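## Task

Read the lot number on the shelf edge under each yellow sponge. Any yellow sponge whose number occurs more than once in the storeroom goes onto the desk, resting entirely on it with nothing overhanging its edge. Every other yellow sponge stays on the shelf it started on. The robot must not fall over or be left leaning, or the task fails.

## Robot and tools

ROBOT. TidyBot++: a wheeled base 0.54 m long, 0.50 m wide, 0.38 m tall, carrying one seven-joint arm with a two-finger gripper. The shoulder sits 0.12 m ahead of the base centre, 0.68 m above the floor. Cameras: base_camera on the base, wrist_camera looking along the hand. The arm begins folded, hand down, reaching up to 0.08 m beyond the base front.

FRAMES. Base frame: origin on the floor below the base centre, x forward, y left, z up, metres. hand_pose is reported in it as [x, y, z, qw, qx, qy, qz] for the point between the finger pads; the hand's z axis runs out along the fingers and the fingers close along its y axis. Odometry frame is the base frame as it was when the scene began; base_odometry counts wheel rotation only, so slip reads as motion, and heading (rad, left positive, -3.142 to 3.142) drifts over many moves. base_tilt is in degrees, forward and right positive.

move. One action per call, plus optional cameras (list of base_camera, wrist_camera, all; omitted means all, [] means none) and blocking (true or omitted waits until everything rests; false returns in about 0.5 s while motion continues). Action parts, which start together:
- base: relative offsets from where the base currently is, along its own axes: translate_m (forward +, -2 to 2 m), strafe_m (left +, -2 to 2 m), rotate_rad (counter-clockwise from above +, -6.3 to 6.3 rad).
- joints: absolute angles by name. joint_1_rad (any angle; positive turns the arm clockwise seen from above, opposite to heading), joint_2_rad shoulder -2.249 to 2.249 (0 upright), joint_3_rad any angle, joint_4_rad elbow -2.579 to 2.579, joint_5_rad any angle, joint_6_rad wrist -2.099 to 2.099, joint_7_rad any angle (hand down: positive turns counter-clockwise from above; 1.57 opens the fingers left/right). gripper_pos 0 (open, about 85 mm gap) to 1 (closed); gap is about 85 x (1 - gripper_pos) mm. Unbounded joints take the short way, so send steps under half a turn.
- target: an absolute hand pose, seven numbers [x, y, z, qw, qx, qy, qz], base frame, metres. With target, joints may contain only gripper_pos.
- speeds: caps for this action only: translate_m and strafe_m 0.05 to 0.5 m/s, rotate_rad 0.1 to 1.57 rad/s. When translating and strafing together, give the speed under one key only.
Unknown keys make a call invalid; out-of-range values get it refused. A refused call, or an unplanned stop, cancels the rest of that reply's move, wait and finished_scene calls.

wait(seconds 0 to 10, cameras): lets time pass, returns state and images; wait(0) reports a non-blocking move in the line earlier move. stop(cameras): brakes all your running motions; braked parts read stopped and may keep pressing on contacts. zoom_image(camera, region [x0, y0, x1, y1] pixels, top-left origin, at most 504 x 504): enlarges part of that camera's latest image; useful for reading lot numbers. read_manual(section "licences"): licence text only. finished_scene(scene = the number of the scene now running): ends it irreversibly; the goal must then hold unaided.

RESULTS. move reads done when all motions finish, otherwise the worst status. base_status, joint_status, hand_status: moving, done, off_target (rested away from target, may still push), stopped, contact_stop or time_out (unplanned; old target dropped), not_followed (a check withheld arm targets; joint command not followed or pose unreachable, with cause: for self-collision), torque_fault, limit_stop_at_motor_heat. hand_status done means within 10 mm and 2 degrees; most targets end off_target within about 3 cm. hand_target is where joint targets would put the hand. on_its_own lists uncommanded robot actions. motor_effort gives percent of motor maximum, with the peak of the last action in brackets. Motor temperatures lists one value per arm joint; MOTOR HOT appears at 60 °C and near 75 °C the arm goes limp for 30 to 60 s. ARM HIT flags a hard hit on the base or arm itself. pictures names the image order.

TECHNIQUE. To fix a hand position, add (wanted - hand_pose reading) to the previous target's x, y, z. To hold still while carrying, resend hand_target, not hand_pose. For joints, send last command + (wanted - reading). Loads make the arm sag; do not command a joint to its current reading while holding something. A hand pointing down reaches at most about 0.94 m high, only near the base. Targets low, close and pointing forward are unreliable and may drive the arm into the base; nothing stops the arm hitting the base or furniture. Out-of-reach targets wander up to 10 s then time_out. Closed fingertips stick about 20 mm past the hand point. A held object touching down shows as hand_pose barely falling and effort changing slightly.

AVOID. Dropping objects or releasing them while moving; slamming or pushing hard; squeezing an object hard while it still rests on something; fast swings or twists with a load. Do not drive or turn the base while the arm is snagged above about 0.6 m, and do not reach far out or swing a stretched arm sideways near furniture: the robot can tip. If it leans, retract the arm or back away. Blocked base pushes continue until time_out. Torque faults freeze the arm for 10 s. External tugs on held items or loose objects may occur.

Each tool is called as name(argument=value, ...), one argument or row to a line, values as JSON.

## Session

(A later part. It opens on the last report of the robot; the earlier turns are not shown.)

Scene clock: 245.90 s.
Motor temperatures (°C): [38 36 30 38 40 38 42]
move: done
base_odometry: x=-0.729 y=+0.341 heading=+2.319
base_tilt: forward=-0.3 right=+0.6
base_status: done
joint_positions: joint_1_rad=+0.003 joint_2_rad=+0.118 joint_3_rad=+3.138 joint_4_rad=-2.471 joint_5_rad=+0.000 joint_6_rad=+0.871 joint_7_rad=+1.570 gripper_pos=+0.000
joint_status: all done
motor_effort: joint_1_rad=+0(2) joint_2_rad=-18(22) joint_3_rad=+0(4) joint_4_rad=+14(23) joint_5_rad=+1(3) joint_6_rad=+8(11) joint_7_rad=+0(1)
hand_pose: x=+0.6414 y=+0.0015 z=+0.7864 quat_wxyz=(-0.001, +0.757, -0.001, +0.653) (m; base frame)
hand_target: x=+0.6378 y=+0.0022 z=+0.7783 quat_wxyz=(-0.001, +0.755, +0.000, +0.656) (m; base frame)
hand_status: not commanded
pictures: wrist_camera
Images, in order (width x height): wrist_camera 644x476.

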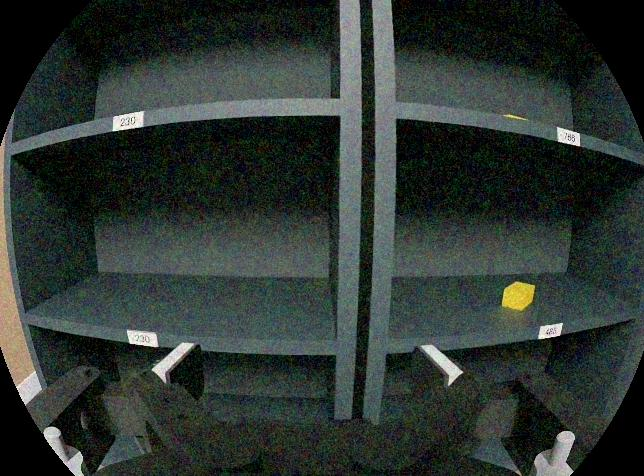

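zoom_image(
  camera="wrist_camera",
  region=[90, 90, 190, 150],
)

zoom_image(
  camera="wrist_camera",
  region=[500, 300, 600, 360],
)

zoom_image(
  camera="wrist_camera",
  region=[0, 90, 200, 370],
)

zoom_image(
  camera="wrist_camera",
  region=[460, 90, 643, 370],
)

Scaled by 5.040.

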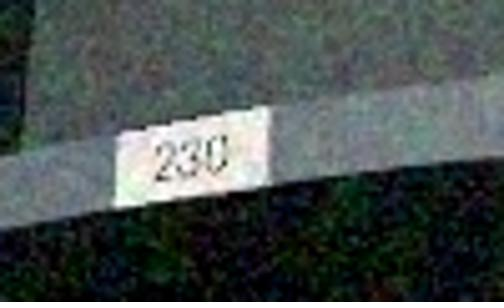

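Scaled by 5.040.

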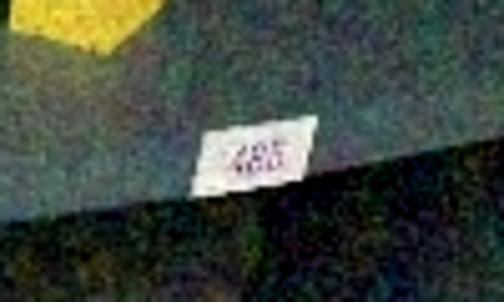

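Scaled by 1.800.

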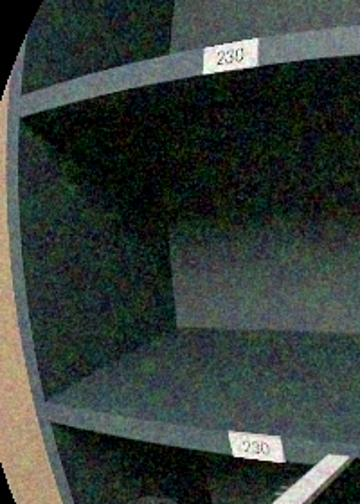

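Scaled by 1.800.

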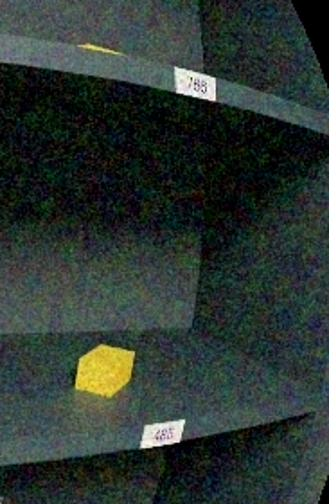

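move(
  base={"translate_m": 0.5, "strafe_m": -0.55},
  joints={"joint_2_rad": -0.03, "joint_4_rad": -2.134, "joint_6_rad": -0.22},
  cameras=["wrist_camera"],
)

Scene clock: 250.63 s.
Motor temperatures (°C): [38 36 30 38 40 38 42]
move: done
base_odometry: x=-0.666 y=+1.081 heading=+2.319
base_tilt: forward=-0.3 right=+0.6
base_status: done
joint_positions: joint_1_rad=+0.003 joint_2_rad=-0.024 joint_3_rad=+3.138 joint_4_rad=-2.151 joint_5_rad=+0.000 joint_6_rad=-0.164 joint_7_rad=+1.570 gripper_pos=+0.000
joint_status: all done
motor_effort: joint_1_rad=+0(2) joint_2_rad=-17(20) joint_3_rad=+0(1) joint_4_rad=+18(19) joint_5_rad=+1(1) joint_6_rad=+7(10) joint_7_rad=+0(1)
hand_pose: x=+0.6098 y=+0.0017 z=+0.7312 quat_wxyz=(+0.000, +0.911, +0.000, +0.413) (m; base frame)
hand_target: x=+0.6042 y=+0.0021 z=+0.7297 quat_wxyz=(+0.000, +0.918, +0.000, +0.398) (m; base frame)
hand_status: not commanded
pictures: wrist_camera
Images, in order (width x height): wrist_camera 644x476.

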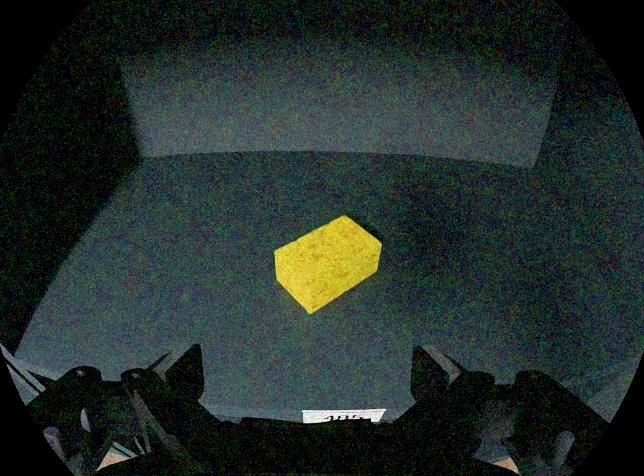

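move(
  joints={"joint_1_rad": -0.545, "joint_5_rad": 1.24, "joint_6_rad": -1.215, "joint_7_rad": -0.53},
  cameras=[],
)

move(
  joints={"joint_2_rad": 0.7485, "joint_4_rad": -1.442},
  cameras=["wrist_camera"],
)

Scene clock: 254.77 s.
Motor temperatures (°C): [38 36 30 38 40 38 42]
move: done
base_odometry: x=-0.666 y=+1.081 heading=+2.319
base_tilt: forward=-0.3 right=+0.6
base_status: not commanded
joint_positions: joint_1_rad=-0.526 joint_2_rad=-0.024 joint_3_rad=+3.138 joint_4_rad=-2.151 joint_5_rad=+1.166 joint_6_rad=-1.154 joint_7_rad=-0.486 gripper_pos=+0.000
joint_status: all done
motor_effort: joint_1_rad=-1(2) joint_2_rad=-14(17) joint_3_rad=+0(1) joint_4_rad=+15(19) joint_5_rad=+7(7) joint_6_rad=-2(7) joint_7_rad=+0(1)
hand_pose: x=+0.5136 y=-0.0709 z=+0.7746 quat_wxyz=(+0.189, +0.780, -0.390, +0.452) (m; base frame)
hand_target: x=+0.5208 y=-0.0773 z=+0.8056 quat_wxyz=(+0.198, +0.753, -0.390, +0.491) (m; base frame)
hand_status: not commanded
pictures: none
No camera images: "cameras" was empty.

Scene clock: 256.80 s.
Motor temperatures (°C): [38 36 30 38 40 38 42]
move: done
base_odometry: x=-0.666 y=+1.081 heading=+2.319
base_tilt: forward=-0.3 right=+0.6
base_status: not commanded
joint_positions: joint_1_rad=-0.528 joint_2_rad=+0.721 joint_3_rad=+3.138 joint_4_rad=-1.465 joint_5_rad=+1.171 joint_6_rad=-1.159 joint_7_rad=-0.489 gripper_pos=+0.000
joint_status: all done
motor_effort: joint_1_rad=-1(1) joint_2_rad=-37(39) joint_3_rad=+2(3) joint_4_rad=+15(17) joint_5_rad=+7(8) joint_6_rad=-3(4) joint_7_rad=+0(1)
hand_pose: x=+0.7448 y=+0.0634 z=+0.6529 quat_wxyz=(+0.212, +0.787, -0.378, +0.439) (m; base frame)
hand_target: x=+0.7533 y=+0.0639 z=+0.6668 quat_wxyz=(+0.229, +0.766, -0.372, +0.471) (m; base frame)
hand_status: not commanded
pictures: wrist_camera
Images, in order (width x height): wrist_camera 644x476.

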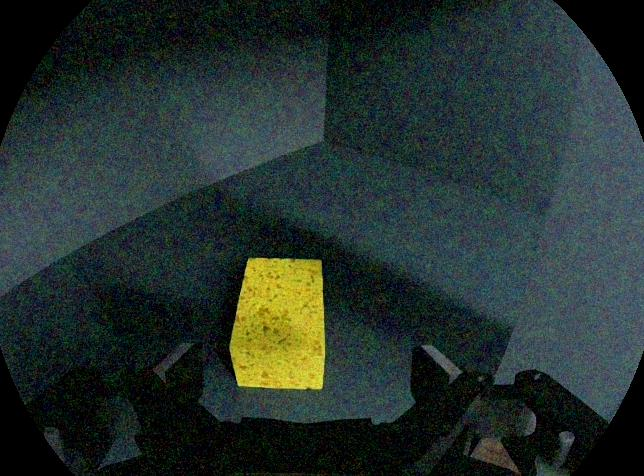

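move(
  joints={"joint_2_rad": 0.798, "joint_4_rad": -1.392},
  cameras=[],
)

move(
  joints={"joint_1_rad": -0.368, "joint_2_rad": 0.916, "joint_4_rad": -1.349, "joint_5_rad": 1.345, "joint_6_rad": -0.96, "joint_7_rad": -0.555},
  cameras=["wrist_camera"],
)

Scene clock: 259.00 s.
Motor temperatures (°C): [38 36 30 38 40 38 42]
move: done
base_odometry: x=-0.666 y=+1.081 heading=+2.319
base_tilt: forward=-0.3 right=+0.6
base_status: not commanded
joint_positions: joint_1_rad=-0.528 joint_2_rad=+0.768 joint_3_rad=+3.138 joint_4_rad=-1.408 joint_5_rad=+1.172 joint_6_rad=-1.160 joint_7_rad=-0.489 gripper_pos=+0.000
joint_status: all done
motor_effort: joint_1_rad=+0(1) joint_2_rad=-39(40) joint_3_rad=+3(3) joint_4_rad=+15(16) joint_5_rad=+7(7) joint_6_rad=-3(4) joint_7_rad=+0(1)
hand_pose: x=+0.7601 y=+0.0723 z=+0.6427 quat_wxyz=(+0.209, +0.785, -0.380, +0.442) (m; base frame)
hand_target: x=+0.7662 y=+0.0717 z=+0.6524 quat_wxyz=(+0.229, +0.766, -0.372, +0.471) (m; base frame)
hand_status: not commanded
pictures: none
No camera images: "cameras" was empty.

Scene clock: 260.33 s.
Motor temperatures (°C): [38 36 30 38 40 38 42]
move: done
base_odometry: x=-0.666 y=+1.081 heading=+2.319
base_tilt: forward=-0.3 right=+0.6
base_status: not commanded
joint_positions: joint_1_rad=-0.368 joint_2_rad=+0.892 joint_3_rad=+3.139 joint_4_rad=-1.370 joint_5_rad=+1.273 joint_6_rad=-1.016 joint_7_rad=-0.513 gripper_pos=+0.000
joint_status: all done
motor_effort: joint_1_rad=+0(4) joint_2_rad=-41(44) joint_3_rad=+3(4) joint_4_rad=+13(15) joint_5_rad=+6(8) joint_6_rad=-4(5) joint_7_rad=+0(1)
hand_pose: x=+0.8127 y=-0.0007 z=+0.5803 quat_wxyz=(+0.213, +0.788, -0.380, +0.435) (m; base frame)
hand_target: x=+0.8385 y=+0.0130 z=+0.5783 quat_wxyz=(+0.188, +0.790, -0.360, +0.459) (m; base frame)
hand_status: not commanded
pictures: wrist_camera
Images, in order (width x height): wrist_camera 644x476.

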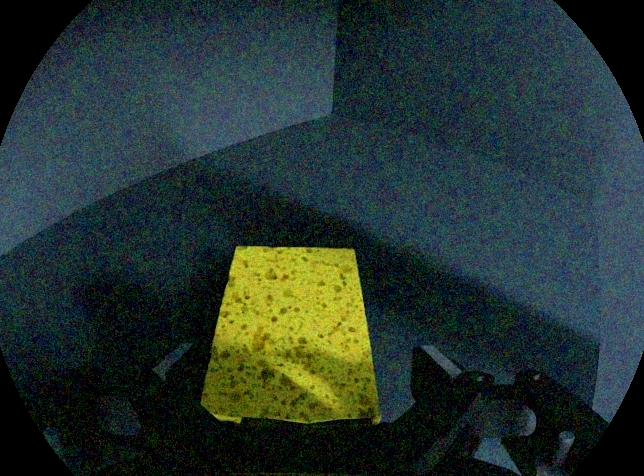

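move(
  joints={"gripper_pos": 0.6},
  cameras=["wrist_camera"],
)

Scene clock: 261.43 s.
Motor temperatures (°C): [38 36 30 38 40 38 42]
move: off_target
base_odometry: x=-0.666 y=+1.081 heading=+2.319
base_tilt: forward=-0.3 right=+0.6
base_status: not commanded
joint_positions: joint_1_rad=-0.368 joint_2_rad=+0.892 joint_3_rad=+3.139 joint_4_rad=-1.368 joint_5_rad=+1.276 joint_6_rad=-1.014 joint_7_rad=-0.514 gripper_pos=+0.374
joint_status: gripper_pos off_target (ended at +0.374, target +0.600)
motor_effort: joint_1_rad=-1(1) joint_2_rad=-42(43) joint_3_rad=+3(3) joint_4_rad=+15(15) joint_5_rad=+6(7) joint_6_rad=-3(4) joint_7_rad=+0(1)
hand_pose: x=+0.8141 y=-0.0001 z=+0.5814 quat_wxyz=(+0.212, +0.788, -0.379, +0.437) (m; base frame)
hand_target: x=+0.8385 y=+0.0130 z=+0.5783 quat_wxyz=(+0.188, +0.790, -0.360, +0.459) (m; base frame)
hand_status: not commanded
pictures: wrist_camera
Images, in order (width x height): wrist_camera 644x476.

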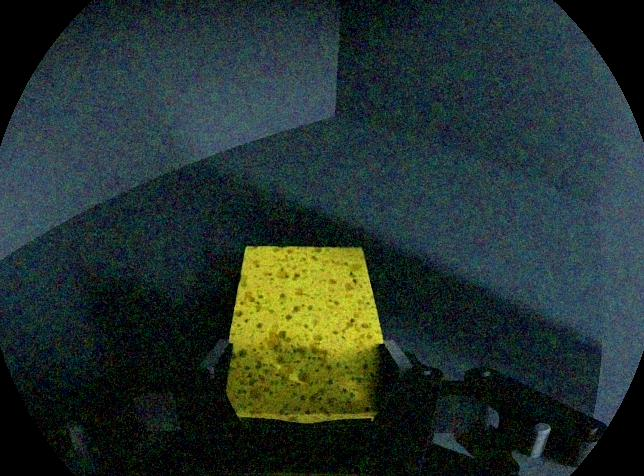

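move(
  joints={"gripper_pos": 0},
  cameras=[],
)

move(
  joints={"joint_1_rad": -0.548, "joint_2_rad": 0.745, "joint_4_rad": -1.43, "joint_5_rad": 1.10, "joint_6_rad": -1.215, "joint_7_rad": -0.487},
  cameras=[],
)

move(
  joints={"joint_2_rad": -0.05, "joint_4_rad": -2.15},
  cameras=[],
)

move(
  joints={"joint_1_rad": 0.016, "joint_2_rad": -0.25, "joint_4_rad": -0.817, "joint_5_rad": -0.07, "joint_6_rad": -1.55, "joint_7_rad": 1.61},
  cameras=["wrist_camera"],
)

Scene clock: 262.77 s.
Motor temperatures (°C): [38 36 30 38 40 38 42]
move: done
base_odometry: x=-0.666 y=+1.081 heading=+2.319
base_tilt: forward=-0.3 right=+0.6
base_status: not commanded
joint_positions: joint_1_rad=-0.368 joint_2_rad=+0.892 joint_3_rad=+3.139 joint_4_rad=-1.368 joint_5_rad=+1.276 joint_6_rad=-1.014 joint_7_rad=-0.514 gripper_pos=+0.000
joint_status: all done
motor_effort: joint_1_rad=+0(1) joint_2_rad=-41(43) joint_3_rad=+3(3) joint_4_rad=+14(15) joint_5_rad=+6(7) joint_6_rad=-3(4) joint_7_rad=+0(1)
hand_pose: x=+0.8141 y=-0.0001 z=+0.5814 quat_wxyz=(+0.212, +0.788, -0.379, +0.437) (m; base frame)
hand_target: x=+0.8385 y=+0.0130 z=+0.5783 quat_wxyz=(+0.188, +0.790, -0.360, +0.459) (m; base frame)
hand_status: not commanded
pictures: none
No camera images: "cameras" was empty.

Scene clock: 264.17 s.
Motor temperatures (°C): [38 36 30 38 40 38 42]
move: done
base_odometry: x=-0.666 y=+1.081 heading=+2.319
base_tilt: forward=-0.3 right=+0.6
base_status: not commanded
joint_positions: joint_1_rad=-0.548 joint_2_rad=+0.724 joint_3_rad=+3.139 joint_4_rad=-1.401 joint_5_rad=+1.174 joint_6_rad=-1.157 joint_7_rad=-0.514 gripper_pos=+0.000
joint_status: all done
motor_effort: joint_1_rad=+0(5) joint_2_rad=-39(45) joint_3_rad=+3(4) joint_4_rad=+15(16) joint_5_rad=+7(7) joint_6_rad=-3(4) joint_7_rad=+0(1)
hand_pose: x=+0.7623 y=+0.0876 z=+0.6708 quat_wxyz=(+0.179, +0.777, -0.391, +0.459) (m; base frame)
hand_target: x=+0.7299 y=+0.0704 z=+0.6415 quat_wxyz=(+0.224, +0.782, -0.404, +0.419) (m; base frame)
hand_status: not commanded
pictures: none
No camera images: "cameras" was empty.

Scene clock: 266.23 s.
Motor temperatures (°C): [38 36 30 38 40 38 42]
move: done
base_odometry: x=-0.666 y=+1.081 heading=+2.319
base_tilt: forward=-0.3 right=+0.6
base_status: not commanded
joint_positions: joint_1_rad=-0.548 joint_2_rad=-0.045 joint_3_rad=+3.139 joint_4_rad=-2.121 joint_5_rad=+1.174 joint_6_rad=-1.162 joint_7_rad=-0.514 gripper_pos=+0.000
joint_status: all done
motor_effort: joint_1_rad=-1(1) joint_2_rad=-14(40) joint_3_rad=+0(3) joint_4_rad=+16(18) joint_5_rad=+7(8) joint_6_rad=-3(3) joint_7_rad=+0(1)
hand_pose: x=+0.5211 y=-0.0607 z=+0.7933 quat_wxyz=(+0.163, +0.768, -0.401, +0.471) (m; base frame)
hand_target: x=+0.4904 y=-0.0761 z=+0.7741 quat_wxyz=(+0.196, +0.772, -0.418, +0.436) (m; base frame)
hand_status: not commanded
pictures: none
No camera images: "cameras" was empty.

Scene clock: 269.40 s.
Motor temperatures (°C): [38 36 30 38 40 38 42]
move: done
base_odometry: x=-0.666 y=+1.081 heading=+2.319
base_tilt: forward=-0.3 right=+0.6
base_status: not commanded
joint_positions: joint_1_rad=-0.004 joint_2_rad=-0.244 joint_3_rad=+3.139 joint_4_rad=-0.836 joint_5_rad=+0.006 joint_6_rad=-1.494 joint_7_rad=+1.567 gripper_pos=+0.000
joint_status: all done
motor_effort: joint_1_rad=+0(2) joint_2_rad=-5(16) joint_3_rad=+0(1) joint_4_rad=+14(20) joint_5_rad=+1(8) joint_6_rad=+8(9) joint_7_rad=+0(1)
hand_pose: x=+0.4638 y=+0.0020 z=+1.1976 quat_wxyz=(+0.001, +0.864, +0.000, +0.504) (m; base frame)
hand_target: x=+0.4494 y=+0.0186 z=+1.1934 quat_wxyz=(-0.018, +0.871, +0.027, +0.491) (m; base frame)
hand_status: not commanded
pictures: wrist_camera
Images, in order (width x height): wrist_camera 644x476.

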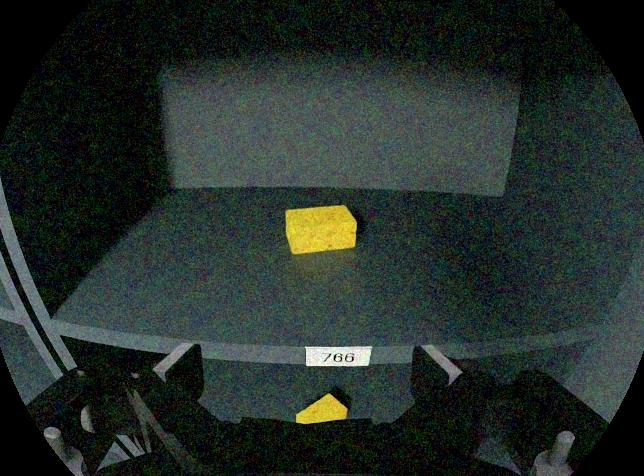

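zoom_image(
  camera="wrist_camera",
  region=[260, 180, 390, 280],
)

Scaled by 3.877.

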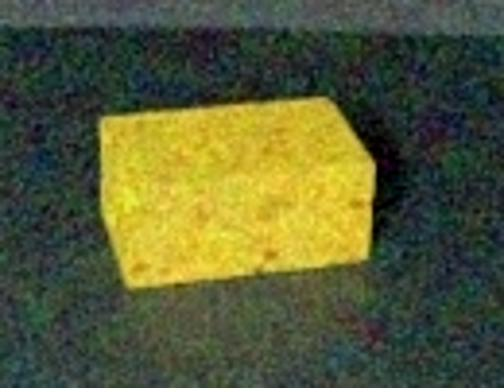

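move(
  cameras=["wrist_camera"],
)

Scene clock: 272.00 s.
Motor temperatures (°C): [38 36 30 38 40 38 42]
base_odometry: x=-0.666 y=+1.081 heading=+2.319
base_tilt: forward=-0.3 right=+0.6
base_status: not commanded
joint_positions: joint_1_rad=-0.004 joint_2_rad=-0.244 joint_3_rad=+3.139 joint_4_rad=-0.836 joint_5_rad=+0.005 joint_6_rad=-1.494 joint_7_rad=+1.569 gripper_pos=+0.000
joint_status: all done
motor_effort: joint_1_rad=+0(2) joint_2_rad=-5(16) joint_3_rad=+0(1) joint_4_rad=+15(20) joint_5_rad=+1(8) joint_6_rad=+7(9) joint_7_rad=+0(1)
hand_pose: x=+0.4637 y=+0.0025 z=+1.1975 quat_wxyz=(+0.000, +0.864, +0.001, +0.503) (m; base frame)
hand_target: x=+0.4494 y=+0.0186 z=+1.1934 quat_wxyz=(-0.018, +0.871, +0.027, +0.491) (m; base frame)
hand_status: not commanded
pictures: wrist_camera
Images, in order (width x height): wrist_camera 644x476.

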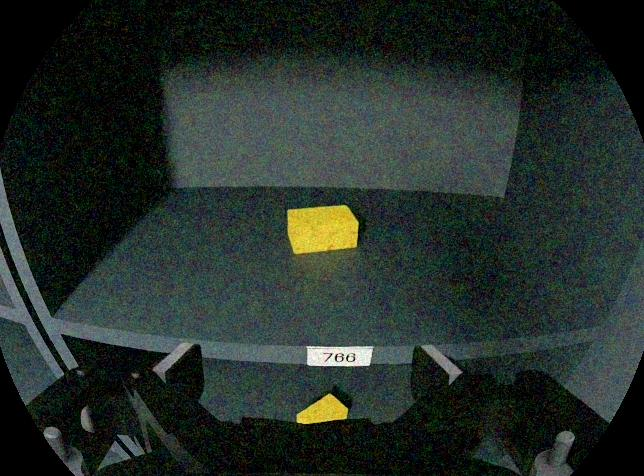

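move(
  base={"translate_m": -0.9},
  joints={"joint_1_rad": 0.0, "joint_2_rad": 0.12, "joint_3_rad": 3.14, "joint_4_rad": -2.5, "joint_5_rad": 0.0, "joint_6_rad": 0.934, "joint_7_rad": 1.57, "gripper_pos": 0},
  cameras=["wrist_camera", "base_camera"],
)

Scene clock: 275.77 s.
Motor temperatures (°C): [38 36 30 37 40 38 42]
move: done
base_odometry: x=-0.054 y=+0.422 heading=+2.319
base_tilt: forward=-0.3 right=+0.6
base_status: done
joint_positions: joint_1_rad=-0.002 joint_2_rad=+0.094 joint_3_rad=+3.139 joint_4_rad=-2.471 joint_5_rad=+0.003 joint_6_rad=+0.871 joint_7_rad=+1.569 gripper_pos=+0.000
joint_status: all done
motor_effort: joint_1_rad=+0(2) joint_2_rad=-17(19) joint_3_rad=+0(2) joint_4_rad=+14(23) joint_5_rad=+1(2) joint_6_rad=+8(10) joint_7_rad=+0(1)
hand_pose: x=+0.6389 y=+0.0046 z=+0.7989 quat_wxyz=(-0.003, +0.749, +0.002, +0.662) (m; base frame)
hand_target: x=+0.6352 y=+0.0021 z=+0.7912 quat_wxyz=(-0.001, +0.747, +0.000, +0.665) (m; base frame)
hand_status: not commanded
pictures: base_camera, wrist_camera
Images, in order (width x height): base_camera 644x364, wrist_camera 644x476.

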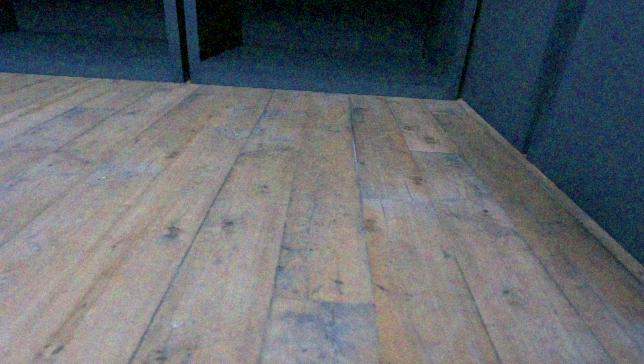

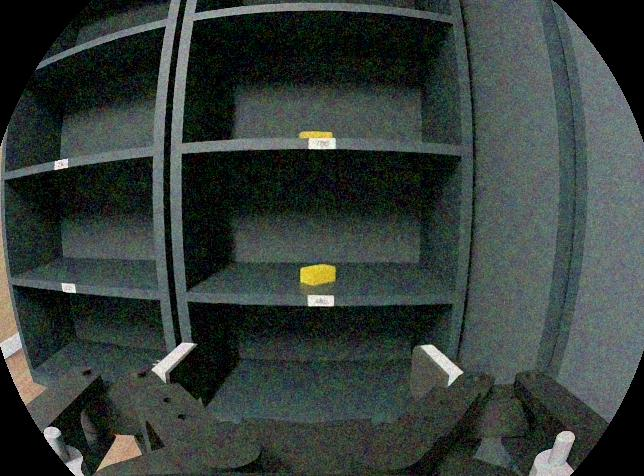

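zoom_image(
  camera="wrist_camera",
  region=[285, 125, 355, 160],
)

zoom_image(
  camera="wrist_camera",
  region=[285, 285, 355, 320],
)

zoom_image(
  camera="wrist_camera",
  region=[30, 145, 100, 180],
)

zoom_image(
  camera="wrist_camera",
  region=[35, 270, 105, 305],
)

Scaled by 7.200.

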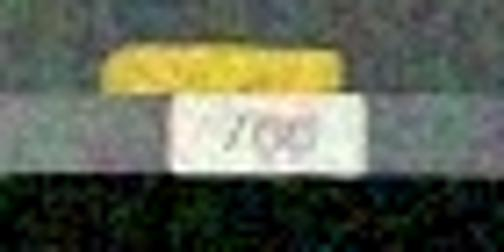

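Scaled by 7.200.

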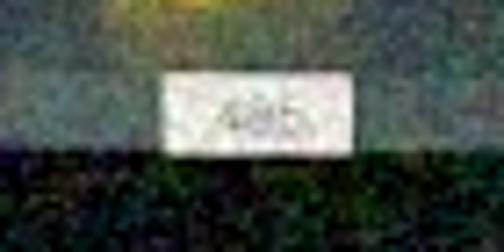

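Scaled by 7.200.

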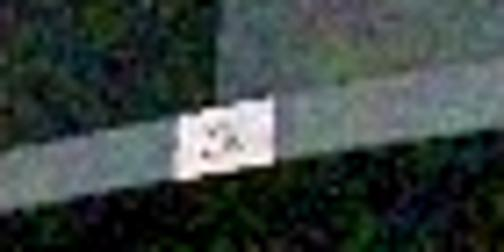

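Scaled by 7.200.

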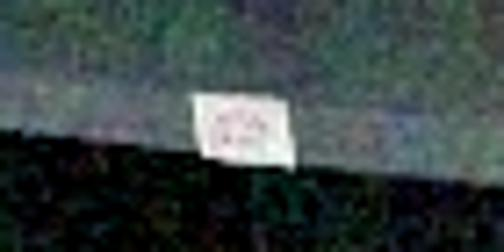

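move(
  base={"translate_m": 0.9, "strafe_m": 0.2},
  joints={"joint_1_rad": -0.367, "joint_2_rad": 0.282, "joint_3_rad": 3.14, "joint_4_rad": -0.6865, "joint_5_rad": 1.158, "joint_6_rad": -1.907, "joint_7_rad": 0.504, "gripper_pos": 0},
  cameras=["wrist_camera", "base_camera"],
)

Scene clock: 285.53 s.
Motor temperatures (°C): [38 36 30 37 40 38 42]
move: done
base_odometry: x=-0.813 y=+0.945 heading=+2.319
base_tilt: forward=-0.3 right=+0.6
base_status: done
joint_positions: joint_1_rad=-0.360 joint_2_rad=+0.265 joint_3_rad=+3.141 joint_4_rad=-0.683 joint_5_rad=+1.116 joint_6_rad=-1.848 joint_7_rad=+0.545 gripper_pos=+0.000
joint_status: all done
motor_effort: joint_1_rad=-1(9) joint_2_rad=-23(42) joint_3_rad=+1(10) joint_4_rad=+14(54) joint_5_rad=+7(32) joint_6_rad=+4(44) joint_7_rad=+0(12)
hand_pose: x=+0.5630 y=-0.1187 z=+1.1144 quat_wxyz=(+0.274, +0.715, -0.490, +0.417) (m; base frame)
hand_target: x=+0.5500 y=-0.1211 z=+1.1083 quat_wxyz=(+0.295, +0.695, -0.516, +0.404) (m; base frame)
hand_status: not commanded
pictures: base_camera, wrist_camera
Images, in order (width x height): base_camera 644x364, wrist_camera 644x476.

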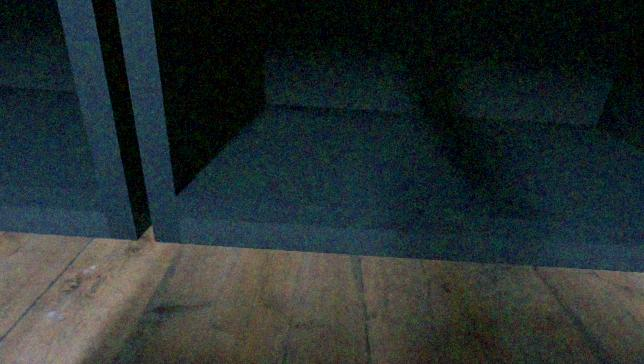

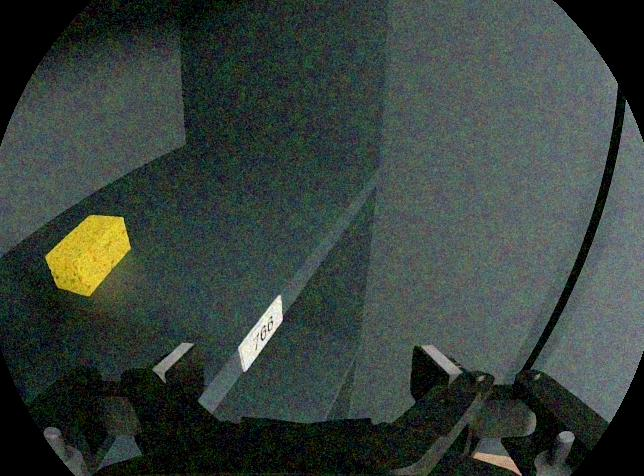

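move(
  base={"translate_m": 0.29},
  speeds={"translate_m": 0.3},
  cameras=["wrist_camera", "base_camera"],
)

Scene clock: 289.43 s.
Motor temperatures (°C): [38 36 30 37 40 38 42]
move: done
base_odometry: x=-1.010 y=+1.158 heading=+2.319
base_tilt: forward=-0.3 right=+0.6
base_status: done
joint_positions: joint_1_rad=-0.349 joint_2_rad=+0.253 joint_3_rad=+3.146 joint_4_rad=-0.683 joint_5_rad=+1.116 joint_6_rad=-1.858 joint_7_rad=+0.545 gripper_pos=+0.000
joint_status: not commanded
motor_effort: joint_1_rad=-4(10) joint_2_rad=-20(27) joint_3_rad=-1(4) joint_4_rad=+13(15) joint_5_rad=+7(9) joint_6_rad=+4(5) joint_7_rad=+0(1)
hand_pose: x=+0.5531 y=-0.1277 z=+1.1179 quat_wxyz=(+0.275, +0.708, -0.501, +0.414) (m; base frame)
hand_target: x=+0.5500 y=-0.1211 z=+1.1083 quat_wxyz=(+0.295, +0.695, -0.516, +0.404) (m; base frame)
hand_status: not commanded
pictures: base_camera, wrist_camera
Images, in order (width x height): base_camera 644x364, wrist_camera 644x476.

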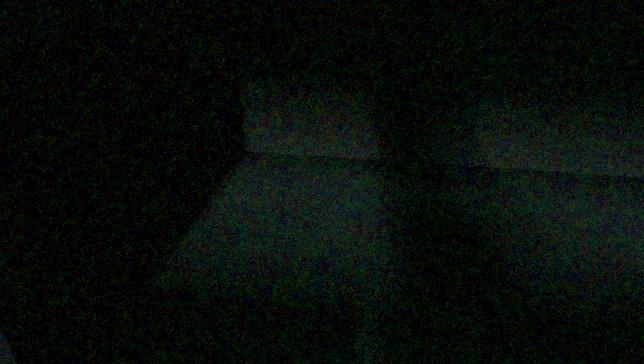

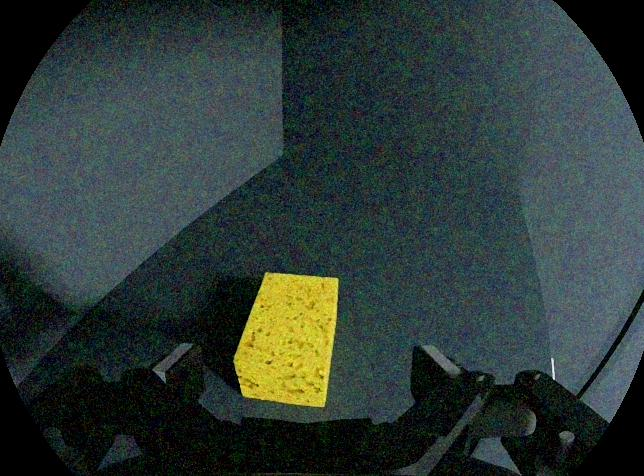

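move(
  joints={"joint_1_rad": -0.261, "joint_2_rad": 0.32, "joint_4_rad": -0.755, "joint_5_rad": 1.015, "joint_6_rad": -1.764, "joint_7_rad": 0.449},
  cameras=["wrist_camera"],
)

Scene clock: 291.50 s.
Motor temperatures (°C): [38 36 30 37 40 38 42]
move: done
base_odometry: x=-1.010 y=+1.158 heading=+2.319
base_tilt: forward=-0.3 right=+0.6
base_status: not commanded
joint_positions: joint_1_rad=-0.275 joint_2_rad=+0.306 joint_3_rad=+3.146 joint_4_rad=-0.732 joint_5_rad=+1.074 joint_6_rad=-1.808 joint_7_rad=+0.491 gripper_pos=+0.000
joint_status: all done
motor_effort: joint_1_rad=-1(4) joint_2_rad=-25(28) joint_3_rad=+1(2) joint_4_rad=+15(16) joint_5_rad=+7(8) joint_6_rad=+4(5) joint_7_rad=+0(1)
hand_pose: x=+0.5830 y=-0.1453 z=+1.0814 quat_wxyz=(+0.291, +0.706, -0.511, +0.396) (m; base frame)
hand_target: x=+0.6043 y=-0.1373 z=+1.0602 quat_wxyz=(+0.268, +0.717, -0.509, +0.393) (m; base frame)
hand_status: not commanded
pictures: wrist_camera
Images, in order (width x height): wrist_camera 644x476.

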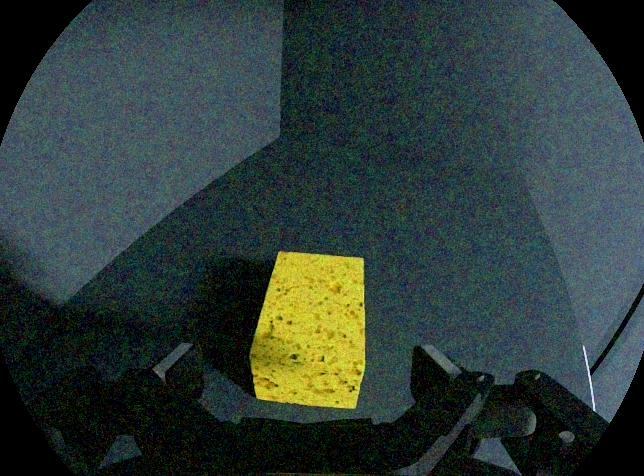

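move(
  joints={"joint_1_rad": -0.09, "joint_2_rad": 0.236, "joint_4_rad": -0.954, "joint_5_rad": 0.93, "joint_6_rad": -1.547, "joint_7_rad": 0.388},
  cameras=["wrist_camera"],
)

Scene clock: 293.17 s.
Motor temperatures (°C): [38 36 30 37 40 38 42]
move: done
base_odometry: x=-1.010 y=+1.158 heading=+2.319
base_tilt: forward=-0.3 right=+0.6
base_status: not commanded
joint_positions: joint_1_rad=-0.104 joint_2_rad=+0.240 joint_3_rad=+3.146 joint_4_rad=-0.925 joint_5_rad=+1.009 joint_6_rad=-1.608 joint_7_rad=+0.430 gripper_pos=+0.000
joint_status: all done
motor_effort: joint_1_rad=-1(3) joint_2_rad=-25(27) joint_3_rad=+1(2) joint_4_rad=+17(17) joint_5_rad=+8(9) joint_6_rad=+3(4) joint_7_rad=+0(1)
hand_pose: x=+0.5867 y=-0.2163 z=+1.0581 quat_wxyz=(+0.291, +0.693, -0.520, +0.405) (m; base frame)
hand_target: x=+0.6061 y=-0.2047 z=+1.0374 quat_wxyz=(+0.248, +0.707, -0.523, +0.407) (m; base frame)
hand_status: not commanded
pictures: wrist_camera
Images, in order (width x height): wrist_camera 644x476.

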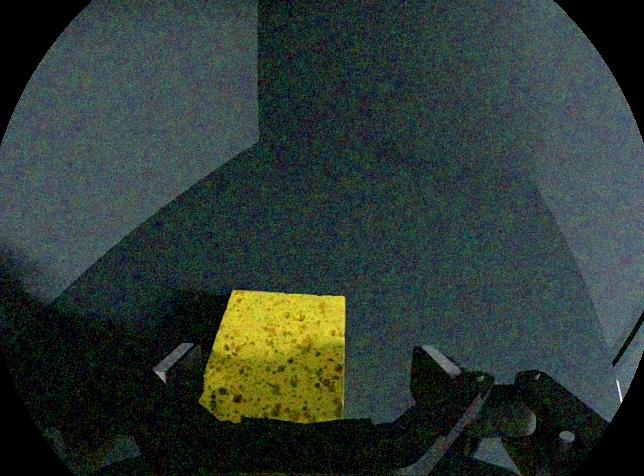

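move(
  joints={"joint_2_rad": 0.287, "joint_4_rad": -0.962, "joint_5_rad": 0.905},
  cameras=["wrist_camera"],
)

Scene clock: 294.37 s.
Motor temperatures (°C): [38 36 30 37 40 38 42]
move: done
base_odometry: x=-1.010 y=+1.158 heading=+2.319
base_tilt: forward=-0.3 right=+0.6
base_status: not commanded
joint_positions: joint_1_rad=-0.104 joint_2_rad=+0.268 joint_3_rad=+3.146 joint_4_rad=-0.934 joint_5_rad=+0.983 joint_6_rad=-1.605 joint_7_rad=+0.429 gripper_pos=+0.000
joint_status: all done
motor_effort: joint_1_rad=+0(1) joint_2_rad=-26(27) joint_3_rad=+1(1) joint_4_rad=+17(18) joint_5_rad=+8(8) joint_6_rad=+3(4) joint_7_rad=+0(1)
hand_pose: x=+0.5991 y=-0.2107 z=+1.0363 quat_wxyz=(+0.291, +0.707, -0.514, +0.389) (m; base frame)
hand_target: x=+0.6245 y=-0.1983 z=+1.0044 quat_wxyz=(+0.255, +0.724, -0.515, +0.381) (m; base frame)
hand_status: not commanded
pictures: wrist_camera
Images, in order (width x height): wrist_camera 644x476.

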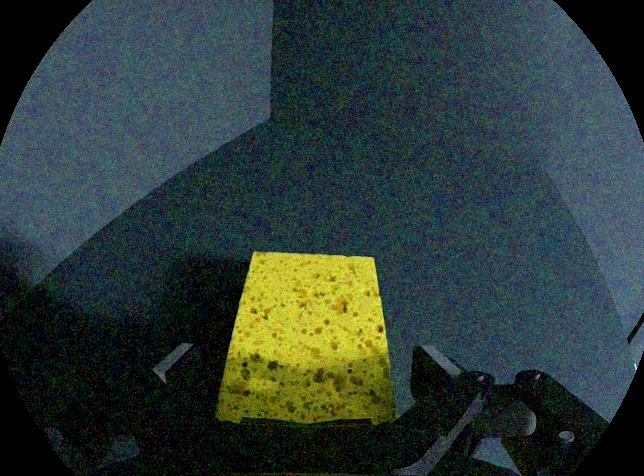

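finished_scene(
  scene=1,
)

The scene is finished: the task was done.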